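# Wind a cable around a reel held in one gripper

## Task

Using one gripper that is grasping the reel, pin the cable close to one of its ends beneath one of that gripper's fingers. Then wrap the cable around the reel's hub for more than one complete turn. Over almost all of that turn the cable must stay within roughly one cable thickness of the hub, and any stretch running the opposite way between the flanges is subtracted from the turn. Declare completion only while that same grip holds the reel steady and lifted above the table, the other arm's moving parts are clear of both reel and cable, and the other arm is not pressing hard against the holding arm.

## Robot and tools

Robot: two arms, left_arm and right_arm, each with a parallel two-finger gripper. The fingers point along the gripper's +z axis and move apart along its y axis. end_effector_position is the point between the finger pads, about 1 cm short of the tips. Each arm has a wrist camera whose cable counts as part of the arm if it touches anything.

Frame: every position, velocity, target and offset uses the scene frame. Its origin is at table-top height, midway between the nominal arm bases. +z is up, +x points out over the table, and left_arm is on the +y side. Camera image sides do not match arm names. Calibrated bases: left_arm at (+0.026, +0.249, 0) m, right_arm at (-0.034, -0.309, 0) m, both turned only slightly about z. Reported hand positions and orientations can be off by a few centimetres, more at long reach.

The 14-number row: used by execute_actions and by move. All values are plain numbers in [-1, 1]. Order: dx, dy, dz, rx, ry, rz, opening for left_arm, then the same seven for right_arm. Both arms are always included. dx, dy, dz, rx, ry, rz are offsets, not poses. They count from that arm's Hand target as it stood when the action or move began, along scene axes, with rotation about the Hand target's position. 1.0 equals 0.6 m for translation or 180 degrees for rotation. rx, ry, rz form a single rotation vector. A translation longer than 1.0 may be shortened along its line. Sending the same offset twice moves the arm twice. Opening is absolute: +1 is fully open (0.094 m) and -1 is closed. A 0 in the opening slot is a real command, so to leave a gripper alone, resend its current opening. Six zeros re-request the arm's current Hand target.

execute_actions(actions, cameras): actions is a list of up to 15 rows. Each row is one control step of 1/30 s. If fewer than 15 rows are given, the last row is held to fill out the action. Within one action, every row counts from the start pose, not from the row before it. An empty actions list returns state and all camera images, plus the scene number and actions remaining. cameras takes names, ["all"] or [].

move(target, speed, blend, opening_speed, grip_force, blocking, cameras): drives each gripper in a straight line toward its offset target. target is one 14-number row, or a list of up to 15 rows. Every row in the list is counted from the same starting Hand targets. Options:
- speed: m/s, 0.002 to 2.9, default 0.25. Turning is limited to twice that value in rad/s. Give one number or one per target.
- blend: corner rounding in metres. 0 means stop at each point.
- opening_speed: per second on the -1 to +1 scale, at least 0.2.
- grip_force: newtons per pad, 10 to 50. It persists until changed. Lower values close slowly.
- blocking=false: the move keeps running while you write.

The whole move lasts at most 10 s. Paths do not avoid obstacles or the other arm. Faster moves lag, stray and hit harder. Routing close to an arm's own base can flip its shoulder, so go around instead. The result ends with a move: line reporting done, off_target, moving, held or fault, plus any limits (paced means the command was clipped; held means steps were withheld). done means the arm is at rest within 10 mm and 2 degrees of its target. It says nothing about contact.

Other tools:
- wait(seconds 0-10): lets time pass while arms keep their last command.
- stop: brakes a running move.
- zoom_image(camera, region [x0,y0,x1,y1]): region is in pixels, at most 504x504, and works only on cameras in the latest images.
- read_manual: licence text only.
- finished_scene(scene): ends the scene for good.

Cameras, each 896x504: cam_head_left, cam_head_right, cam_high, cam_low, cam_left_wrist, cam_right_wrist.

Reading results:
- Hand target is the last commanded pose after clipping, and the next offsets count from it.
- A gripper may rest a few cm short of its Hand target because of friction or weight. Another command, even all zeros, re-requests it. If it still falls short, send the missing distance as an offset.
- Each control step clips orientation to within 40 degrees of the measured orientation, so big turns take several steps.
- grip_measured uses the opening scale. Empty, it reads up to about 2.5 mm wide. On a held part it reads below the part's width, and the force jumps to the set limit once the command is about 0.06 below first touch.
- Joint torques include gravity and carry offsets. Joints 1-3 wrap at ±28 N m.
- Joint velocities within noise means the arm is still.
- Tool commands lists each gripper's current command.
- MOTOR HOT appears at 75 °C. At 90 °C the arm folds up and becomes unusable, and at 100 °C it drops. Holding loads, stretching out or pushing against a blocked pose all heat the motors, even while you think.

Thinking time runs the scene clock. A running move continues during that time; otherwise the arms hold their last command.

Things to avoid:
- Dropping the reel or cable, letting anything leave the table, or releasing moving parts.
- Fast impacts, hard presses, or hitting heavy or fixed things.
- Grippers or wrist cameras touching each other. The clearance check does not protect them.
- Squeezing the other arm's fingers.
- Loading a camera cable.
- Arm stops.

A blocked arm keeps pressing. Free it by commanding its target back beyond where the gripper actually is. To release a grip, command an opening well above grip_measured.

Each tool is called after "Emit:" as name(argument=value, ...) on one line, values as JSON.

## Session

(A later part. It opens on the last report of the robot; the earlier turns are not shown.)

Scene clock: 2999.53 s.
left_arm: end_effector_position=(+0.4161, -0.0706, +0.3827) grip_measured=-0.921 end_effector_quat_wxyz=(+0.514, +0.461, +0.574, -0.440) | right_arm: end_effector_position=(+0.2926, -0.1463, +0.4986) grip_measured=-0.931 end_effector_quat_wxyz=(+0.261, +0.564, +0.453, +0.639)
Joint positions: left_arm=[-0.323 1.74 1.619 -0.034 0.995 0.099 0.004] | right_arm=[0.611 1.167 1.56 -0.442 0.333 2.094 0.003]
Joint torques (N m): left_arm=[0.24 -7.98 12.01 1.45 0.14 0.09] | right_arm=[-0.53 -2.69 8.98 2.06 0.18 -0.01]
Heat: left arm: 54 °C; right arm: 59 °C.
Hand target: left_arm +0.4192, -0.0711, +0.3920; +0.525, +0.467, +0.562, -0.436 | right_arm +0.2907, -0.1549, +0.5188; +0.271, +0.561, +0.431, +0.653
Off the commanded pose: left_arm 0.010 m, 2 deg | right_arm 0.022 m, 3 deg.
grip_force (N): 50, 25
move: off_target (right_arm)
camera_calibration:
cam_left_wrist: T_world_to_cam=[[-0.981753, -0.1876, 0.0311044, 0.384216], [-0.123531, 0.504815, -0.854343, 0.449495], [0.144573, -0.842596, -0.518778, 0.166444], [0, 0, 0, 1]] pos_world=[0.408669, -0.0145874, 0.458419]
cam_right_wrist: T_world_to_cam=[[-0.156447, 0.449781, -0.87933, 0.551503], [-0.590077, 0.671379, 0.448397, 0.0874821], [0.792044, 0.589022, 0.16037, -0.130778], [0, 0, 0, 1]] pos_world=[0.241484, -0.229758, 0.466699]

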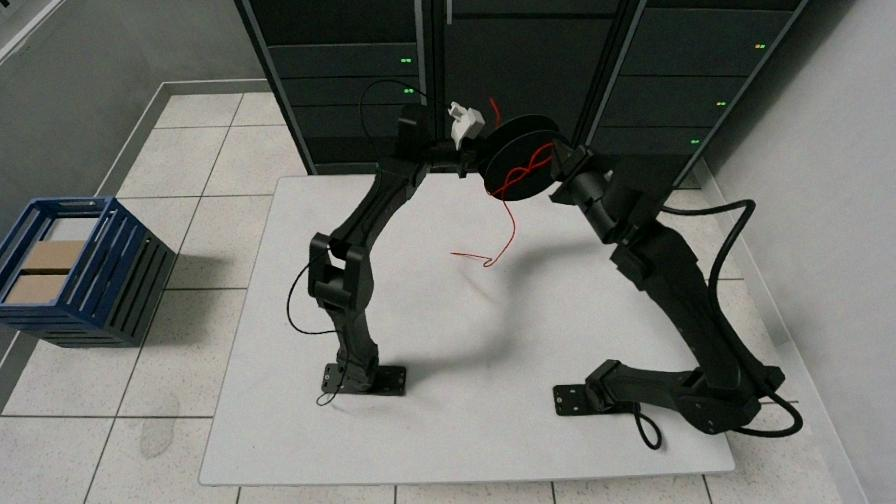

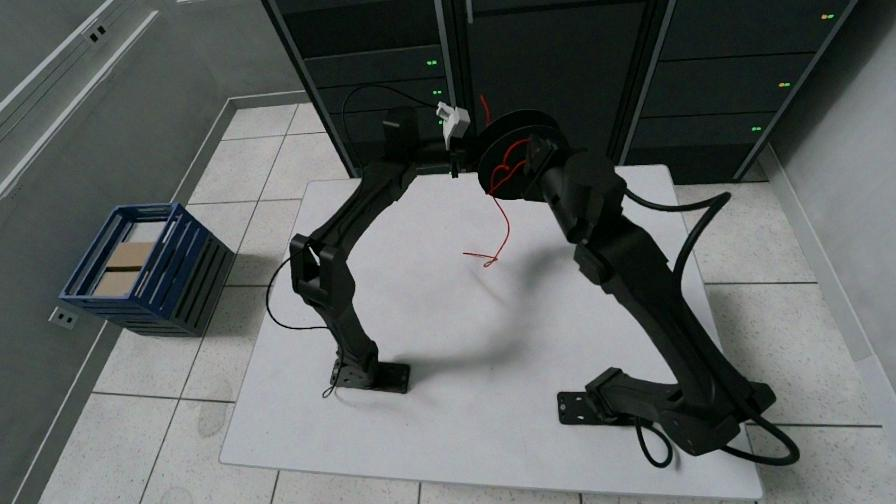

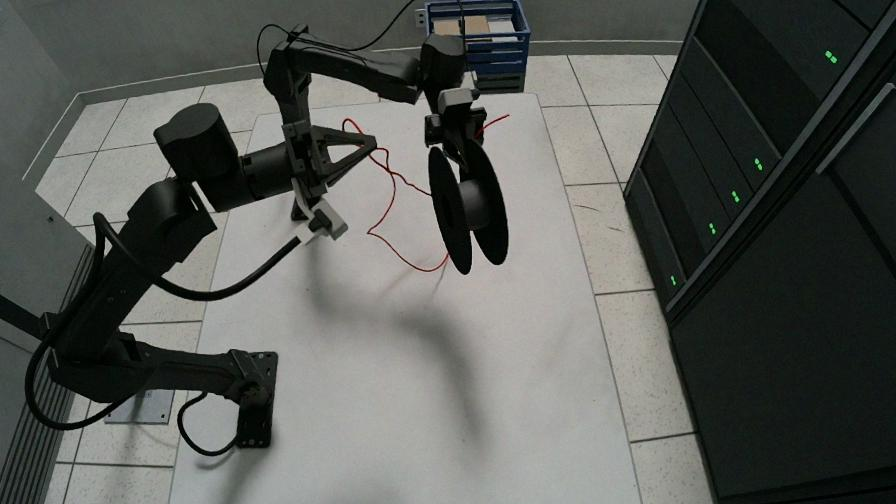

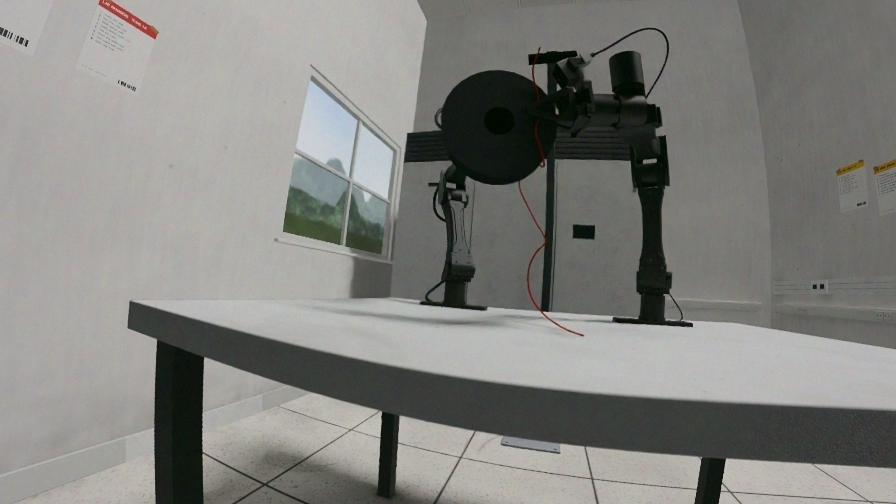

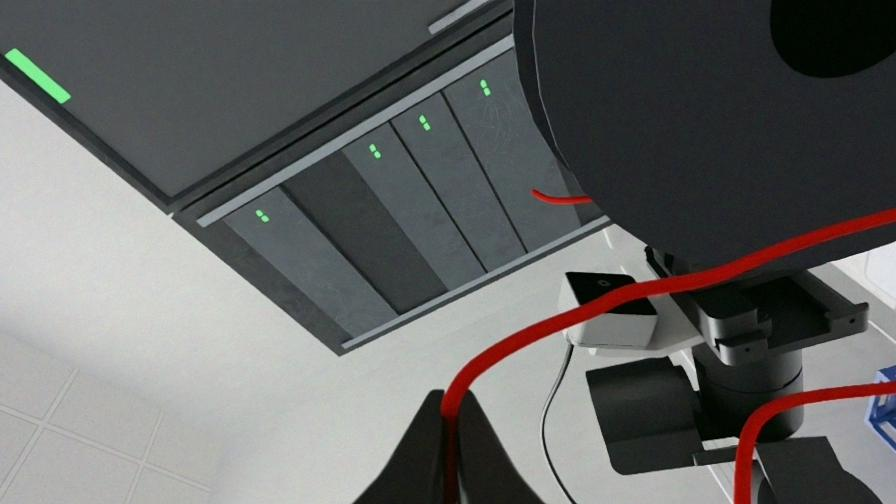

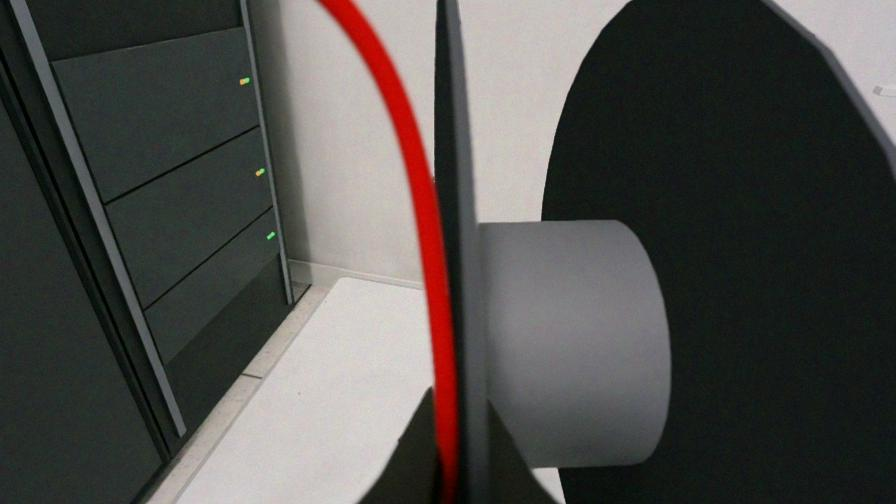

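Emit:
move(target=[[0,0,0,0,0,0,-1, -0.0642,0.1443,-0.083,-0.1134,-0.0171,0.0872,-1],[0,0,0,0,0,0,-1, -0.0928,0.1993,-0.2813,-0.1634,-0.0461,0.1158,-1],[0,0,0,0,0,0,-1, -0.0675,0.1607,-0.508,-0.4041,-0.1158,0.1073,-1],[0,0,0,0,0,0,-1, 0.0788,0.1165,-0.7113,-0.6526,-0.1336,0.0161,-1]], speed=0.14, blend=[0.03,0.03,0.03,0], cameras=["cam_left_wrist","cam_right_wrist","cam_low","cam_head_right","cam_high"])

Scene clock: 3042.73 s.
left_arm: end_effector_position=(+0.4161, -0.0706, +0.3827) grip_measured=-0.921 end_effector_quat_wxyz=(+0.514, +0.461, +0.574, -0.440) | right_arm: end_effector_position=(+0.3312, -0.0873, +0.0785) grip_measured=-0.931 end_effector_quat_wxyz=(+0.652, -0.088, +0.752, +0.053)
Joint positions: left_arm=[-0.323 1.74 1.619 -0.034 0.995 0.099 0.004] | right_arm=[0.761 1.993 0.458 1.362 0.566 0.058 0.003]
Joint torques (N m): left_arm=[0.31 -8.06 11.86 1.46 0.13 0.11] | right_arm=[-0.46 -6.65 5.08 2.58 0.08 0.03]
Heat: left arm: 54 °C; right arm: 61 °C.
Hand target: left_arm +0.4192, -0.0711, +0.3920; +0.525, +0.467, +0.562, -0.436 | right_arm +0.3380, -0.0849, +0.0922; +0.672, -0.071, +0.734, +0.065
Off the commanded pose: left_arm 0.010 m, 2 deg | right_arm 0.015 m, 4 deg.
grip_force (N): 50, 25
move: off_target (right_arm)
camera_calibration:
cam_left_wrist: T_world_to_cam=[[-0.981753, -0.1876, 0.0311044, 0.384216], [-0.123531, 0.504815, -0.854343, 0.449495], [0.144573, -0.842596, -0.518778, 0.166444], [0, 0, 0, 1]] pos_world=[0.408669, -0.0145874, 0.458419]
cam_right_wrist: T_world_to_cam=[[0.221871, -0.974138, 0.0427639, -0.160408], [-0.50475, -0.152265, -0.849731, 0.260692], [0.834266, 0.166946, -0.52548, -0.125705], [0, 0, 0, 1]] pos_world=[0.272046, -0.0955792, 0.162322]
Images, in order (width x height): cam_head_right 896x504, cam_high 896x504, cam_low 896x504, cam_left_wrist 896x504, cam_right_wrist 896x504.

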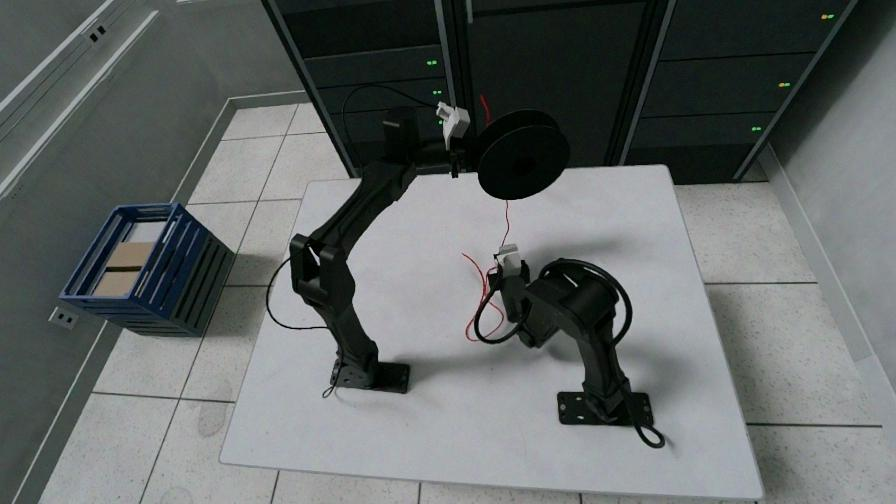

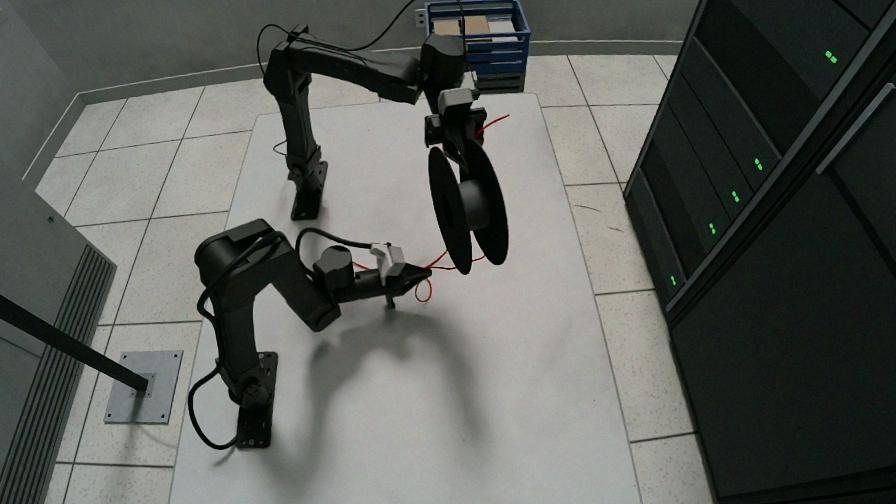

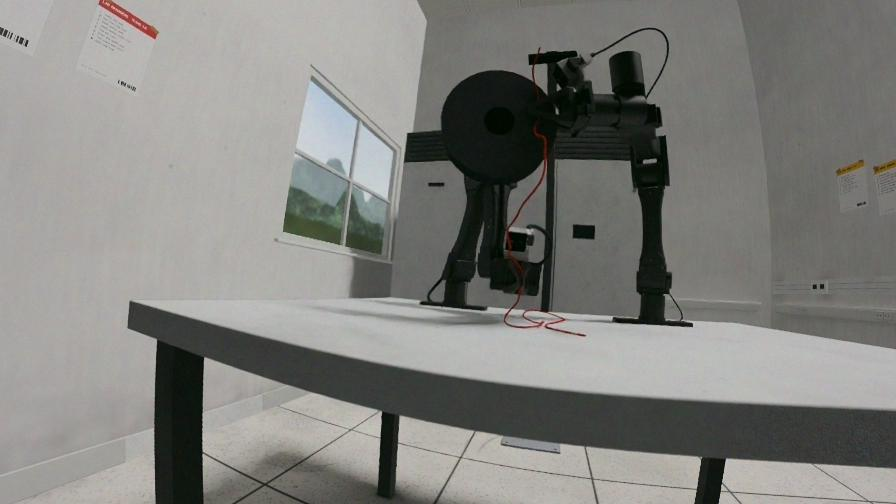

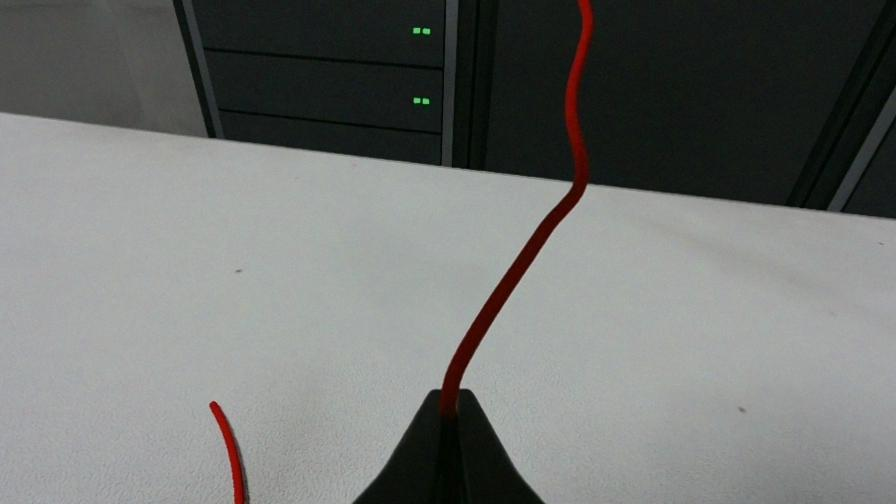

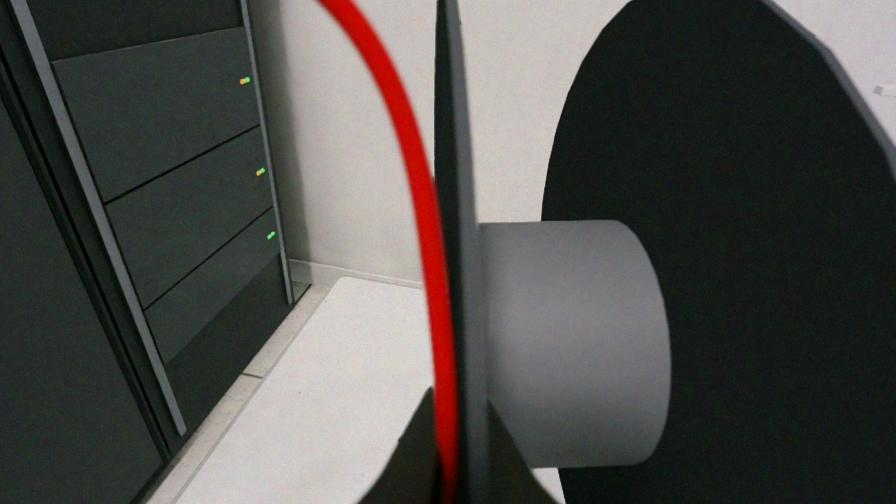

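Emit:
move(target=[[0,0,0,0,0,0,-1, 0,0,0,0,0,0,-0.84],[0,0,0,0,0,0,-1, 0.08,0.008,0.18,0,0,0,-0.84]], speed=0.08, cameras=["cam_left_wrist","cam_right_wrist","cam_low","cam_head_right","cam_high"])

Scene clock: 3052.00 s.
left_arm: end_effector_position=(+0.4161, -0.0706, +0.3827) grip_measured=-0.921 end_effector_quat_wxyz=(+0.514, +0.461, +0.574, -0.440) | right_arm: end_effector_position=(+0.3822, -0.0824, +0.1783) grip_measured=-0.842 end_effector_quat_wxyz=(+0.657, -0.079, +0.748, +0.052)
Joint positions: left_arm=[-0.323 1.74 1.619 -0.034 0.995 0.099 0.004] | right_arm=[0.664 1.69 0.718 0.824 0.486 0.044 0.007]
Joint torques (N m): left_arm=[0.35 -8.2 11.93 1.39 0.13 0.12] | right_arm=[-0.4 -9.96 8.12 1.91 -0.09 0.01]
Heat: left arm: 54 °C; right arm: 62 °C.
Hand target: left_arm +0.4192, -0.0711, +0.3920; +0.525, +0.467, +0.562, -0.436 | right_arm +0.3861, -0.0802, +0.2001; +0.672, -0.071, +0.734, +0.065
Off the commanded pose: left_arm 0.010 m, 2 deg | right_arm 0.022 m, 3 deg.
grip_force (N): 50, 25
move: off_target (right_arm)
camera_calibration:
cam_left_wrist: T_world_to_cam=[[-0.981753, -0.1876, 0.0311044, 0.384216], [-0.123531, 0.504815, -0.854343, 0.449495], [0.144573, -0.842596, -0.518778, 0.166444], [0, 0, 0, 1]] pos_world=[0.408669, -0.0145874, 0.458419]
cam_right_wrist: T_world_to_cam=[[0.206293, -0.977914, 0.0335713, -0.164], [-0.496062, -0.134095, -0.85787, 0.3716], [0.843425, 0.160319, -0.512769, -0.122894], [0, 0, 0, 1]] pos_world=[0.32182, -0.0908455, 0.261274]
Images, in order (width x height): cam_head_right 896x504, cam_high 896x504, cam_low 896x504, cam_left_wrist 896x504, cam_right_wrist 896x504.

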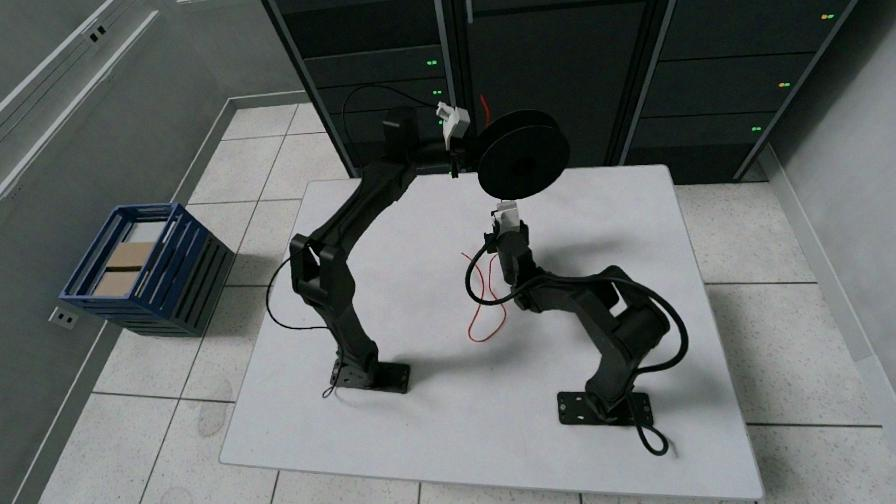

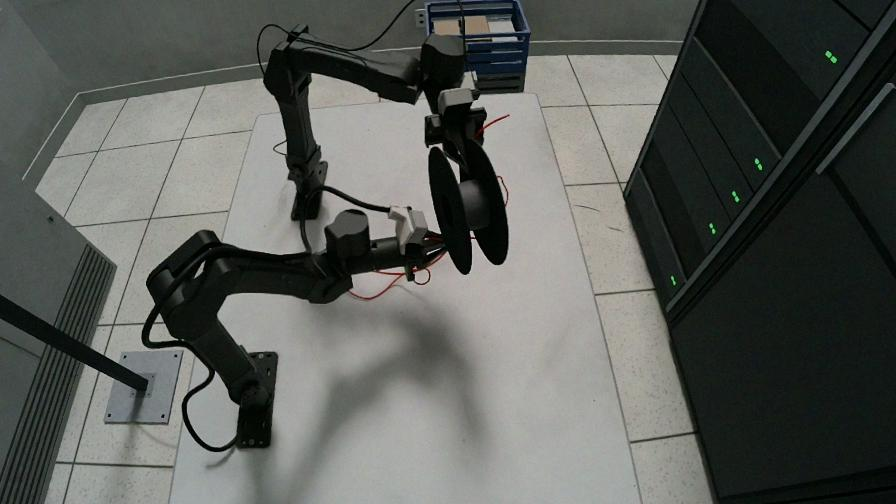

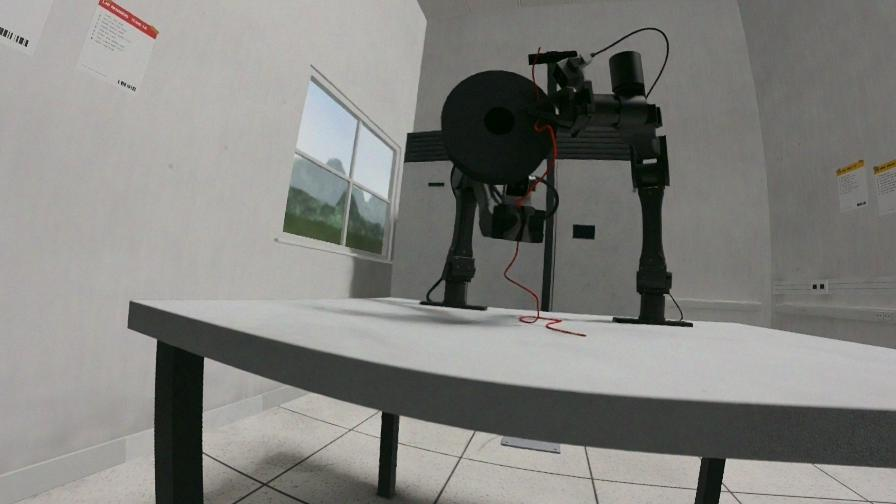

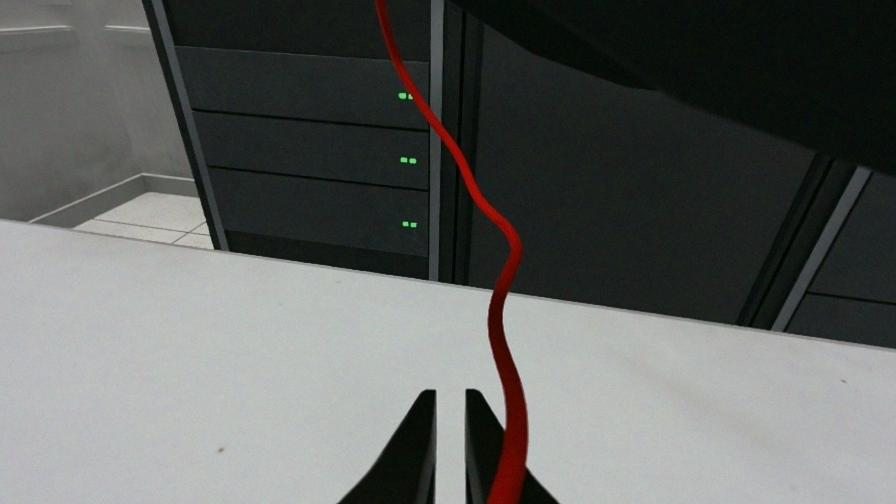

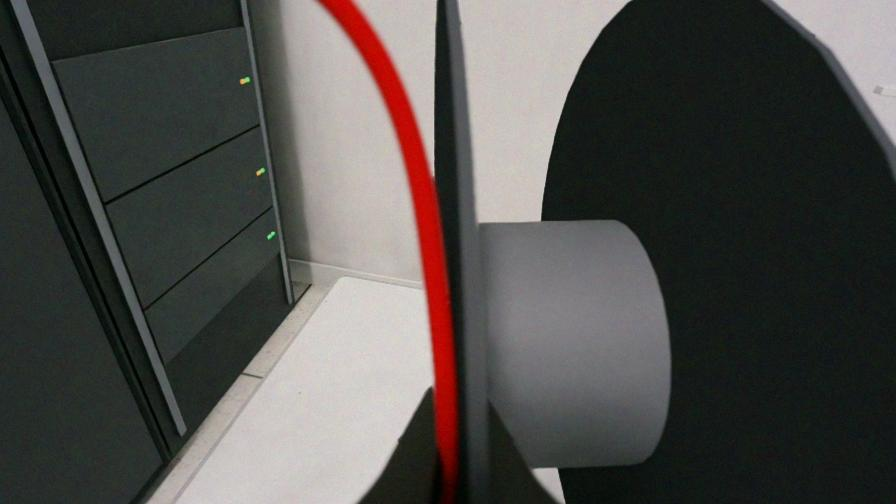

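Emit:
move(target=[0,0,0,0,0,0,-1, 0,0,0,0,0,0,-1], speed=0.08, cameras=["cam_left_wrist","cam_right_wrist","cam_low"])

Scene clock: 3067.30 s.
left_arm: end_effector_position=(+0.4161, -0.0706, +0.3827) grip_measured=-0.921 end_effector_quat_wxyz=(+0.514, +0.461, +0.574, -0.440) | right_arm: end_effector_position=(+0.3822, -0.0824, +0.1781) grip_measured=-0.986 end_effector_quat_wxyz=(+0.657, -0.079, +0.748, +0.052)
Joint positions: left_arm=[-0.323 1.74 1.619 -0.034 0.995 0.099 0.004] | right_arm=[0.664 1.69 0.718 0.823 0.486 0.044 0.001]
Joint torques (N m): left_arm=[0.55 -7.92 11.88 1.45 0.11 0.12] | right_arm=[-0.4 -9.95 8.1 1.9 -0.07 0.02]
Heat: left arm: 54 °C; right arm: 60 °C.
Hand target: left_arm +0.4192, -0.0711, +0.3920; +0.525, +0.467, +0.562, -0.436 | right_arm +0.3861, -0.0802, +0.2000; +0.672, -0.071, +0.734, +0.065
Off the commanded pose: left_arm 0.010 m, 2 deg | right_arm 0.022 m, 3 deg.
grip_force (N): 50, 25
move: off_target (right_arm)
camera_calibration:
cam_left_wrist: T_world_to_cam=[[-0.981753, -0.1876, 0.0311044, 0.384216], [-0.123531, 0.504815, -0.854343, 0.449495], [0.144573, -0.842596, -0.518778, 0.166444], [0, 0, 0, 1]] pos_world=[0.408669, -0.0145874, 0.458419]
cam_right_wrist: T_world_to_cam=[[0.206366, -0.977888, 0.0338744, -0.164019], [-0.496625, -0.134507, -0.85748, 0.371622], [0.843076, 0.160132, -0.513401, -0.122785], [0, 0, 0, 1]] pos_world=[0.321922, -0.0907445, 0.261177]
Images, in order (width x height): cam_low 896x504, cam_left_wrist 896x504, cam_right_wrist 896x504.

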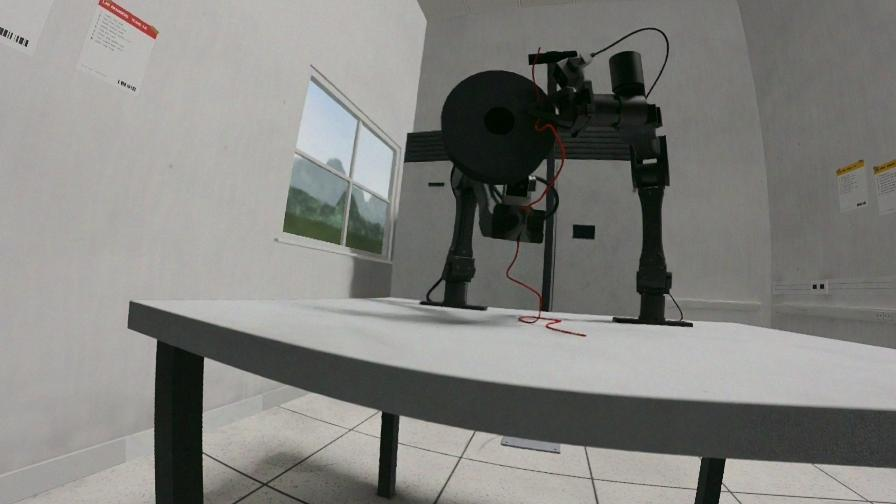

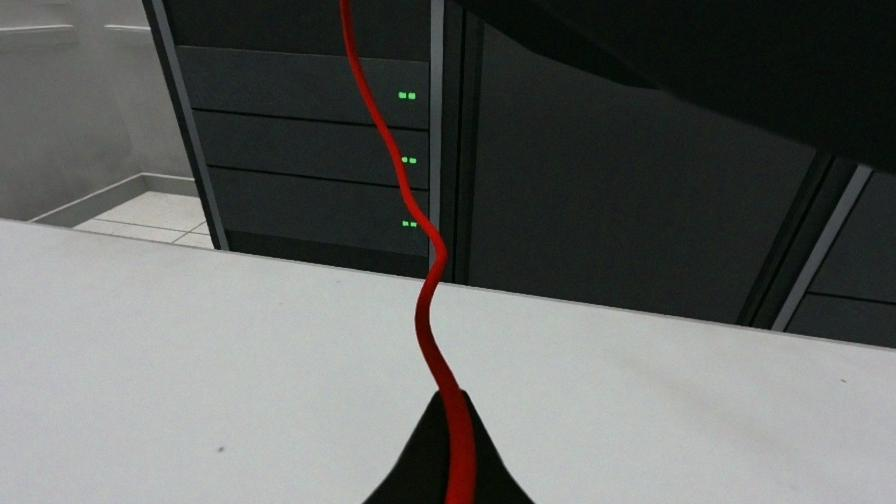

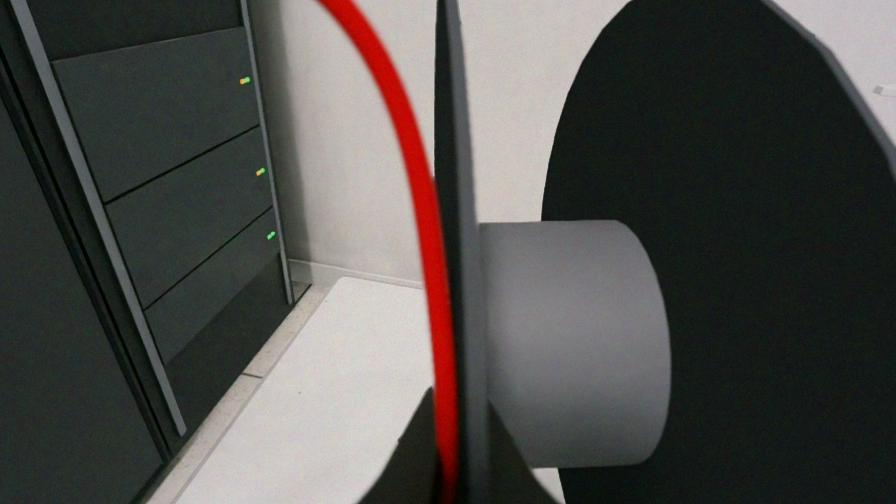

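Emit:
move(target=[[0,0,0,0,0,0,-1, -0.144,0.0713,0.036,0.2233,0.1115,0.0671,-1],[0,0,0,0,0,0,-1, -0.1567,0.117,0.2758,0.4589,0.1948,0.061,-1]], speed=0.1, blend=[0.03,0], cameras=["all"])

Scene clock: 3107.60 s.
left_arm: end_effector_position=(+0.4161, -0.0706, +0.3827) grip_measured=-0.921 end_effector_quat_wxyz=(+0.514, +0.461, +0.574, -0.440) | right_arm: end_effector_position=(+0.2943, -0.0103, +0.3434) grip_measured=-0.986 end_effector_quat_wxyz=(+0.308, +0.346, +0.668, +0.583)
Joint positions: left_arm=[-0.323 1.74 1.619 -0.034 0.995 0.099 0.004] | right_arm=[0.811 1.285 1.062 0.088 0.212 1.591 0.001]
Joint torques (N m): left_arm=[0.35 -7.98 12.07 1.43 0.1 0.13] | right_arm=[0.51 -6.09 10.03 1.99 0.02 -0.01]
Heat: left arm: 54 °C; right arm: 59 °C.
Hand target: left_arm +0.4192, -0.0711, +0.3920; +0.525, +0.467, +0.562, -0.436 | right_arm +0.2920, -0.0099, +0.3656; +0.312, +0.340, +0.654, +0.599
Off the commanded pose: left_arm 0.010 m, 2 deg | right_arm 0.022 m, 3 deg.
grip_force (N): 50, 25
move: off_target (right_arm)
camera_calibration:
cam_left_wrist: T_world_to_cam=[[-0.981753, -0.1876, 0.0311044, 0.384216], [-0.123531, 0.504815, -0.854343, 0.449495], [0.144573, -0.842596, -0.518778, 0.166444], [0, 0, 0, 1]] pos_world=[0.408669, -0.0145874, 0.458419]
cam_right_wrist: T_world_to_cam=[[-0.0806742, -0.0798145, -0.99354, 0.365636], [-0.848997, 0.527731, 0.026543, 0.286339], [0.522204, 0.845653, -0.110337, -0.0123348], [0, 0, 0, 1]] pos_world=[0.279039, -0.111496, 0.354312]

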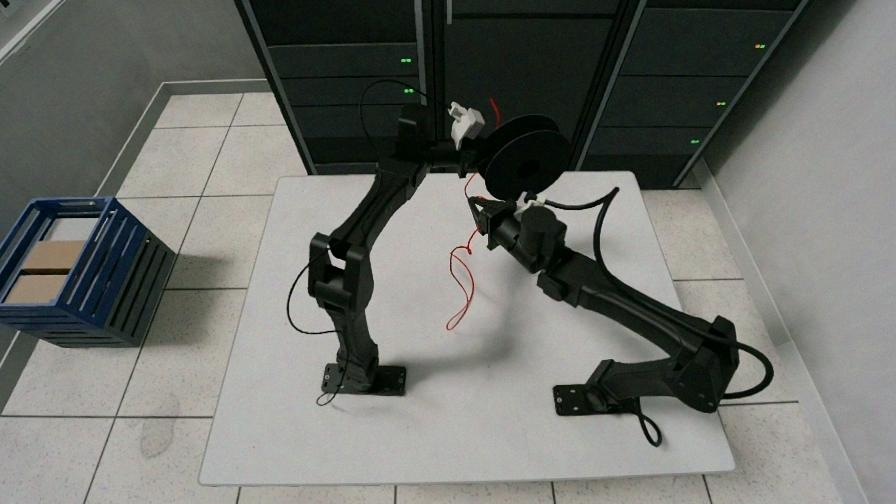

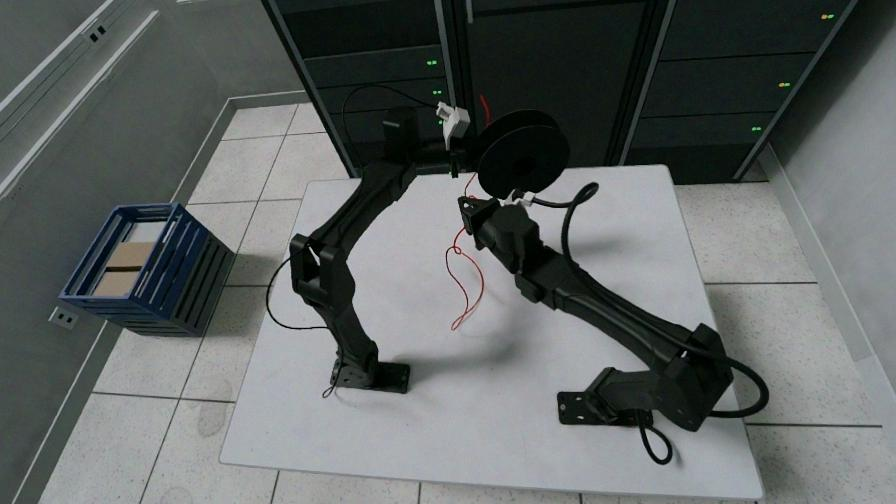

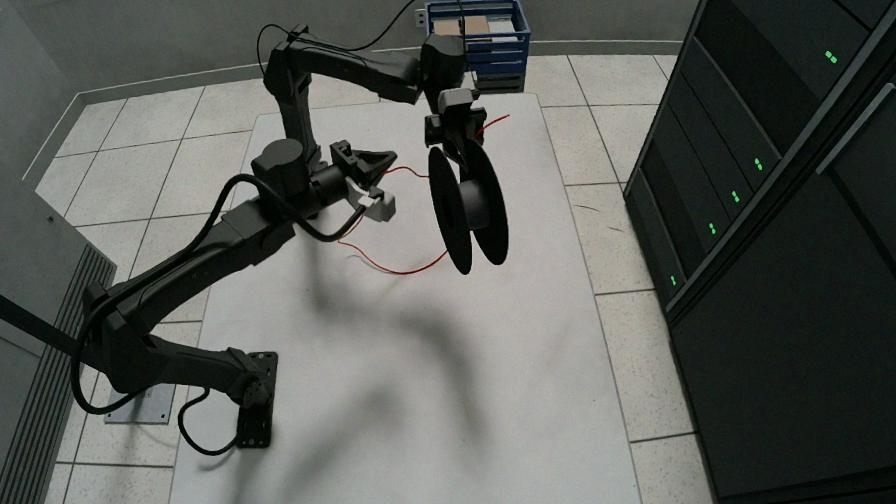

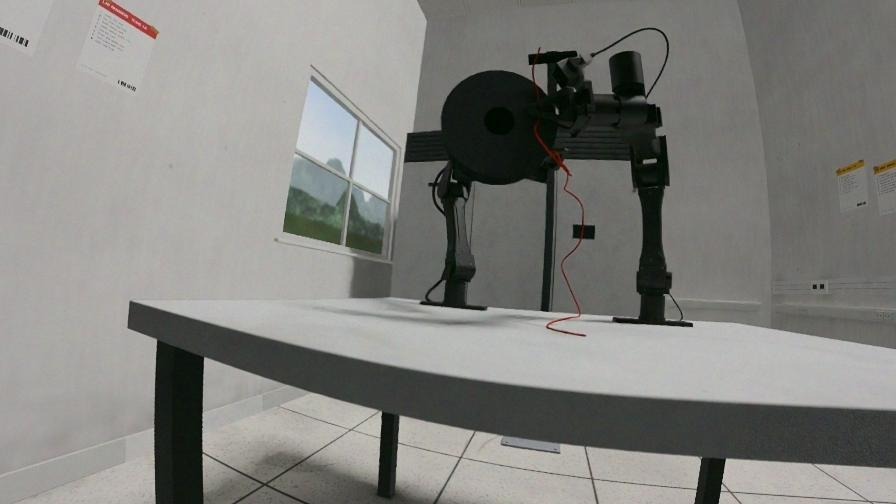

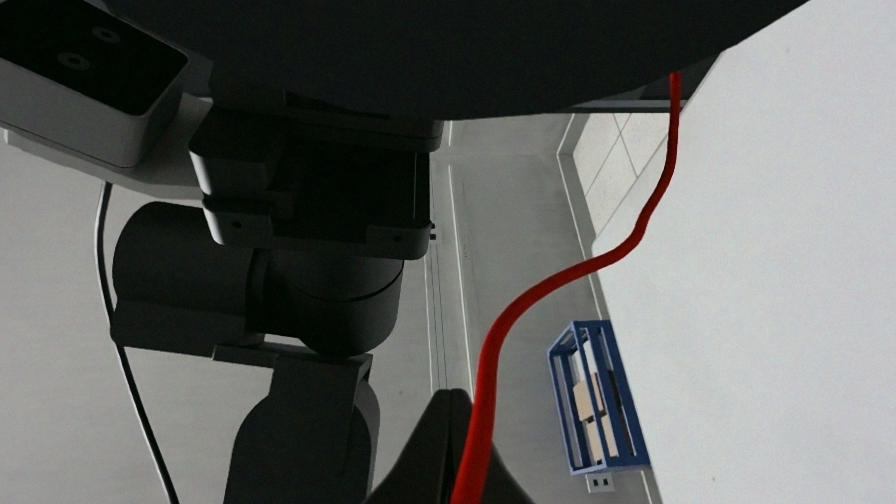

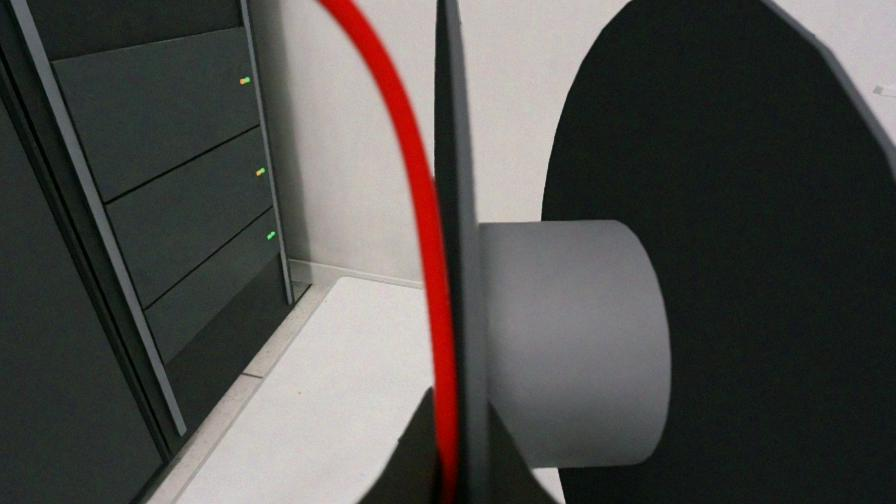

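Emit:
move(target=[[0,0,0,0,0,0,-1, 0.0233,-0.0095,0.2073,0.0467,0.0297,-0.0325,-1],[0,0,0,0,0,0,-1, 0.152,-0.122,0.2773,0.1634,0.0461,-0.1158,-1]], speed=0.1, blend=[0.02,0], cameras=["all"])

Scene clock: 3126.40 s.
left_arm: end_effector_position=(+0.4161, -0.0706, +0.3827) grip_measured=-0.921 end_effector_quat_wxyz=(+0.514, +0.461, +0.574, -0.440) | right_arm: end_effector_position=(+0.3820, -0.0782, +0.5219) grip_measured=-0.986 end_effector_quat_wxyz=(+0.265, +0.560, +0.443, +0.648)
Joint positions: left_arm=[-0.323 1.74 1.619 -0.034 0.995 0.099 0.004] | right_arm=[0.626 1.59 1.959 -0.389 0.355 2.093 0.001]
Joint torques (N m): left_arm=[0.2 -8.01 11.77 1.42 0.11 0.12] | right_arm=[-0.36 -5.96 8.66 1.91 0.12 0.01]
Heat: left arm: 54 °C; right arm: 58 °C.
Hand target: left_arm +0.4192, -0.0711, +0.3920; +0.525, +0.467, +0.562, -0.436 | right_arm +0.3831, -0.0833, +0.5321; +0.271, +0.561, +0.430, +0.653
Off the commanded pose: left_arm 0.010 m, 2 deg | right_arm 0.011 m, 2 deg.
grip_force (N): 50, 25
move: off_target (right_arm)
camera_calibration:
cam_left_wrist: T_world_to_cam=[[-0.981753, -0.1876, 0.0311044, 0.384216], [-0.123531, 0.504815, -0.854343, 0.449495], [0.144573, -0.842596, -0.518778, 0.166444], [0, 0, 0, 1]] pos_world=[0.408669, -0.0145874, 0.458419]
cam_right_wrist: T_world_to_cam=[[-0.131692, 0.464014, -0.875984, 0.545226], [-0.59654, 0.668665, 0.443877, 0.0886631], [0.791705, 0.581015, 0.188745, -0.260648], [0, 0, 0, 1]] pos_world=[0.331049, -0.160838, 0.48745]

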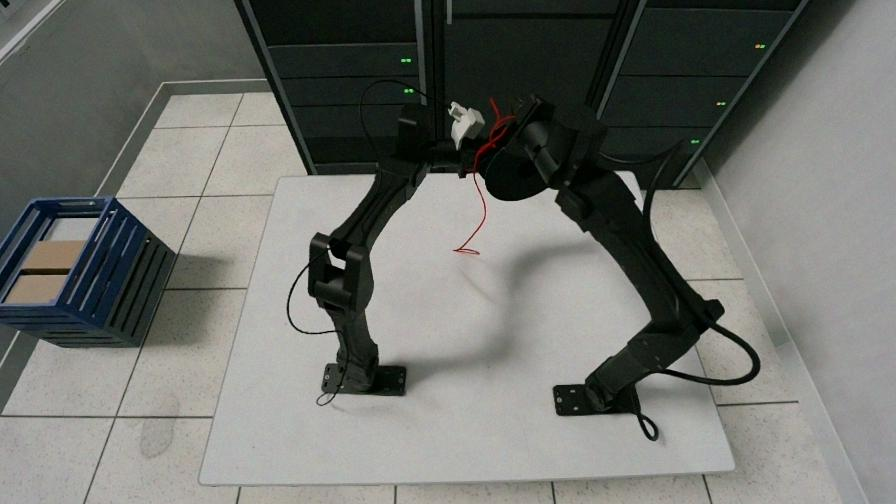

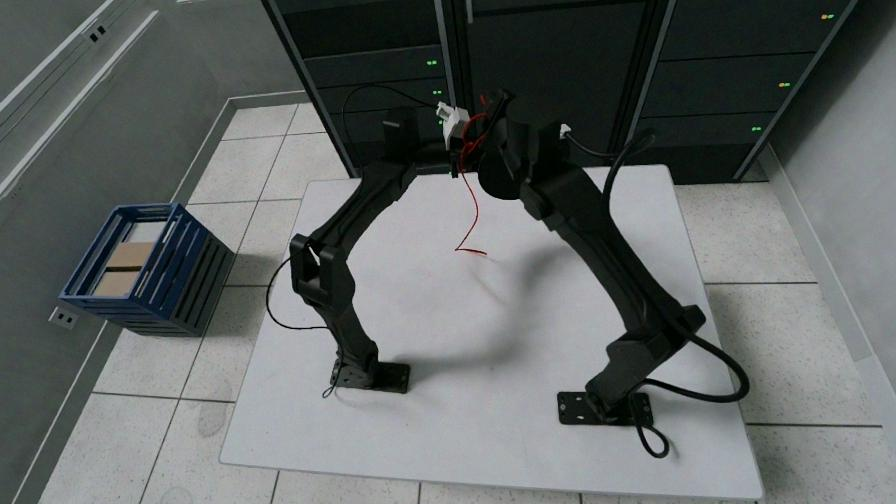

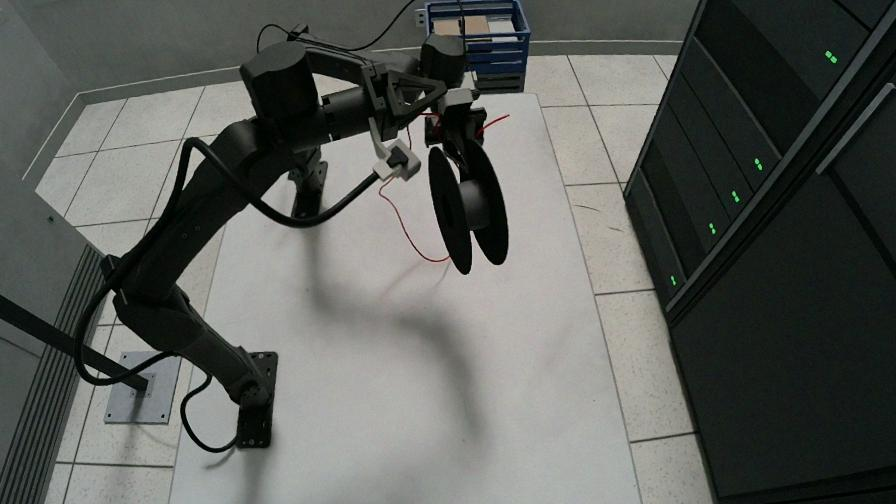

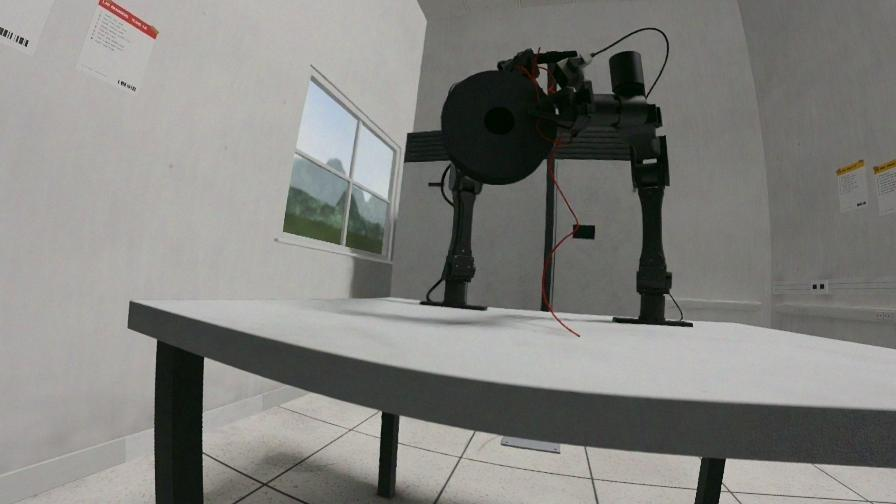

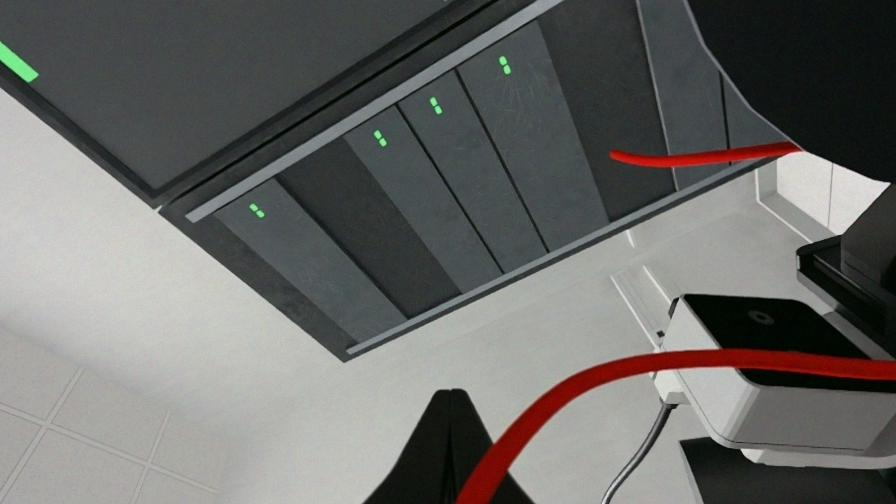

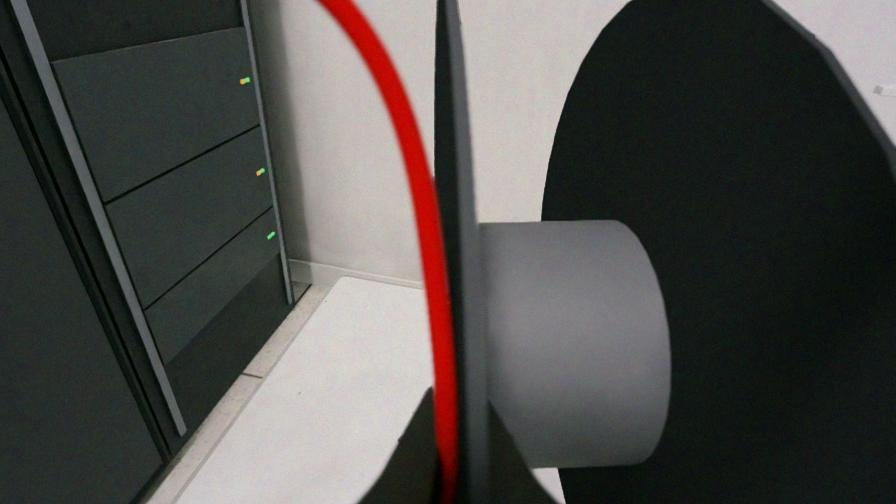

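Emit:
zoom_image(camera="cam_head_left", region=[420, 80, 600, 220])

Emit:
zoom_image(camera="cam_low", region=[420, 30, 640, 200])

Emit:
zoom_image(camera="cam_high", region=[360, 60, 540, 280])

Scaled by 2.800 from the camera's 896x504 image, which has a finer 1280x720 frame.

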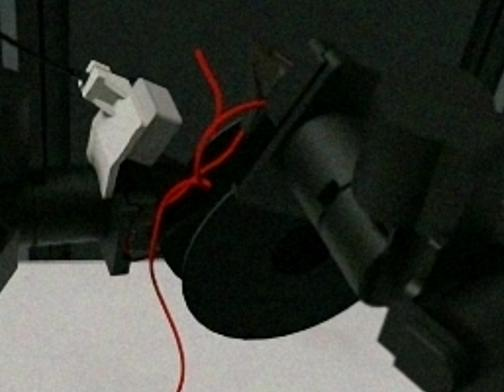

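Scaled by 2.291 from the camera's 896x504 image, which has a finer 1280x720 frame.

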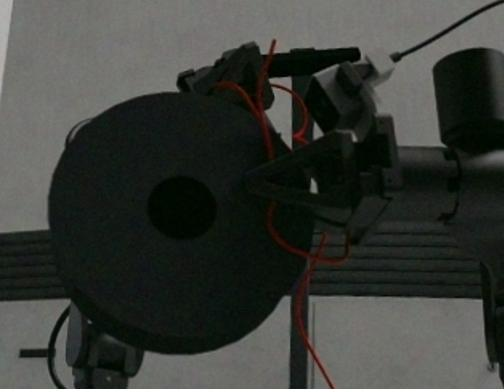

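Scaled by 2.291 from the camera's 896x504 image, which has a finer 1280x720 frame.

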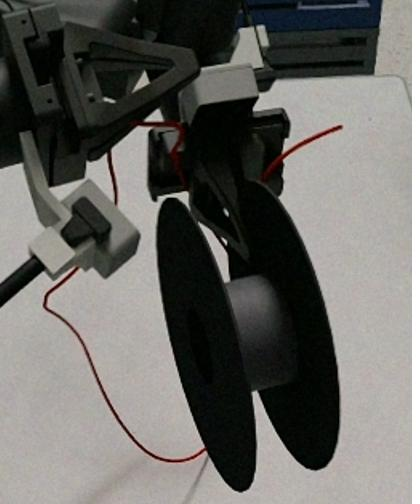

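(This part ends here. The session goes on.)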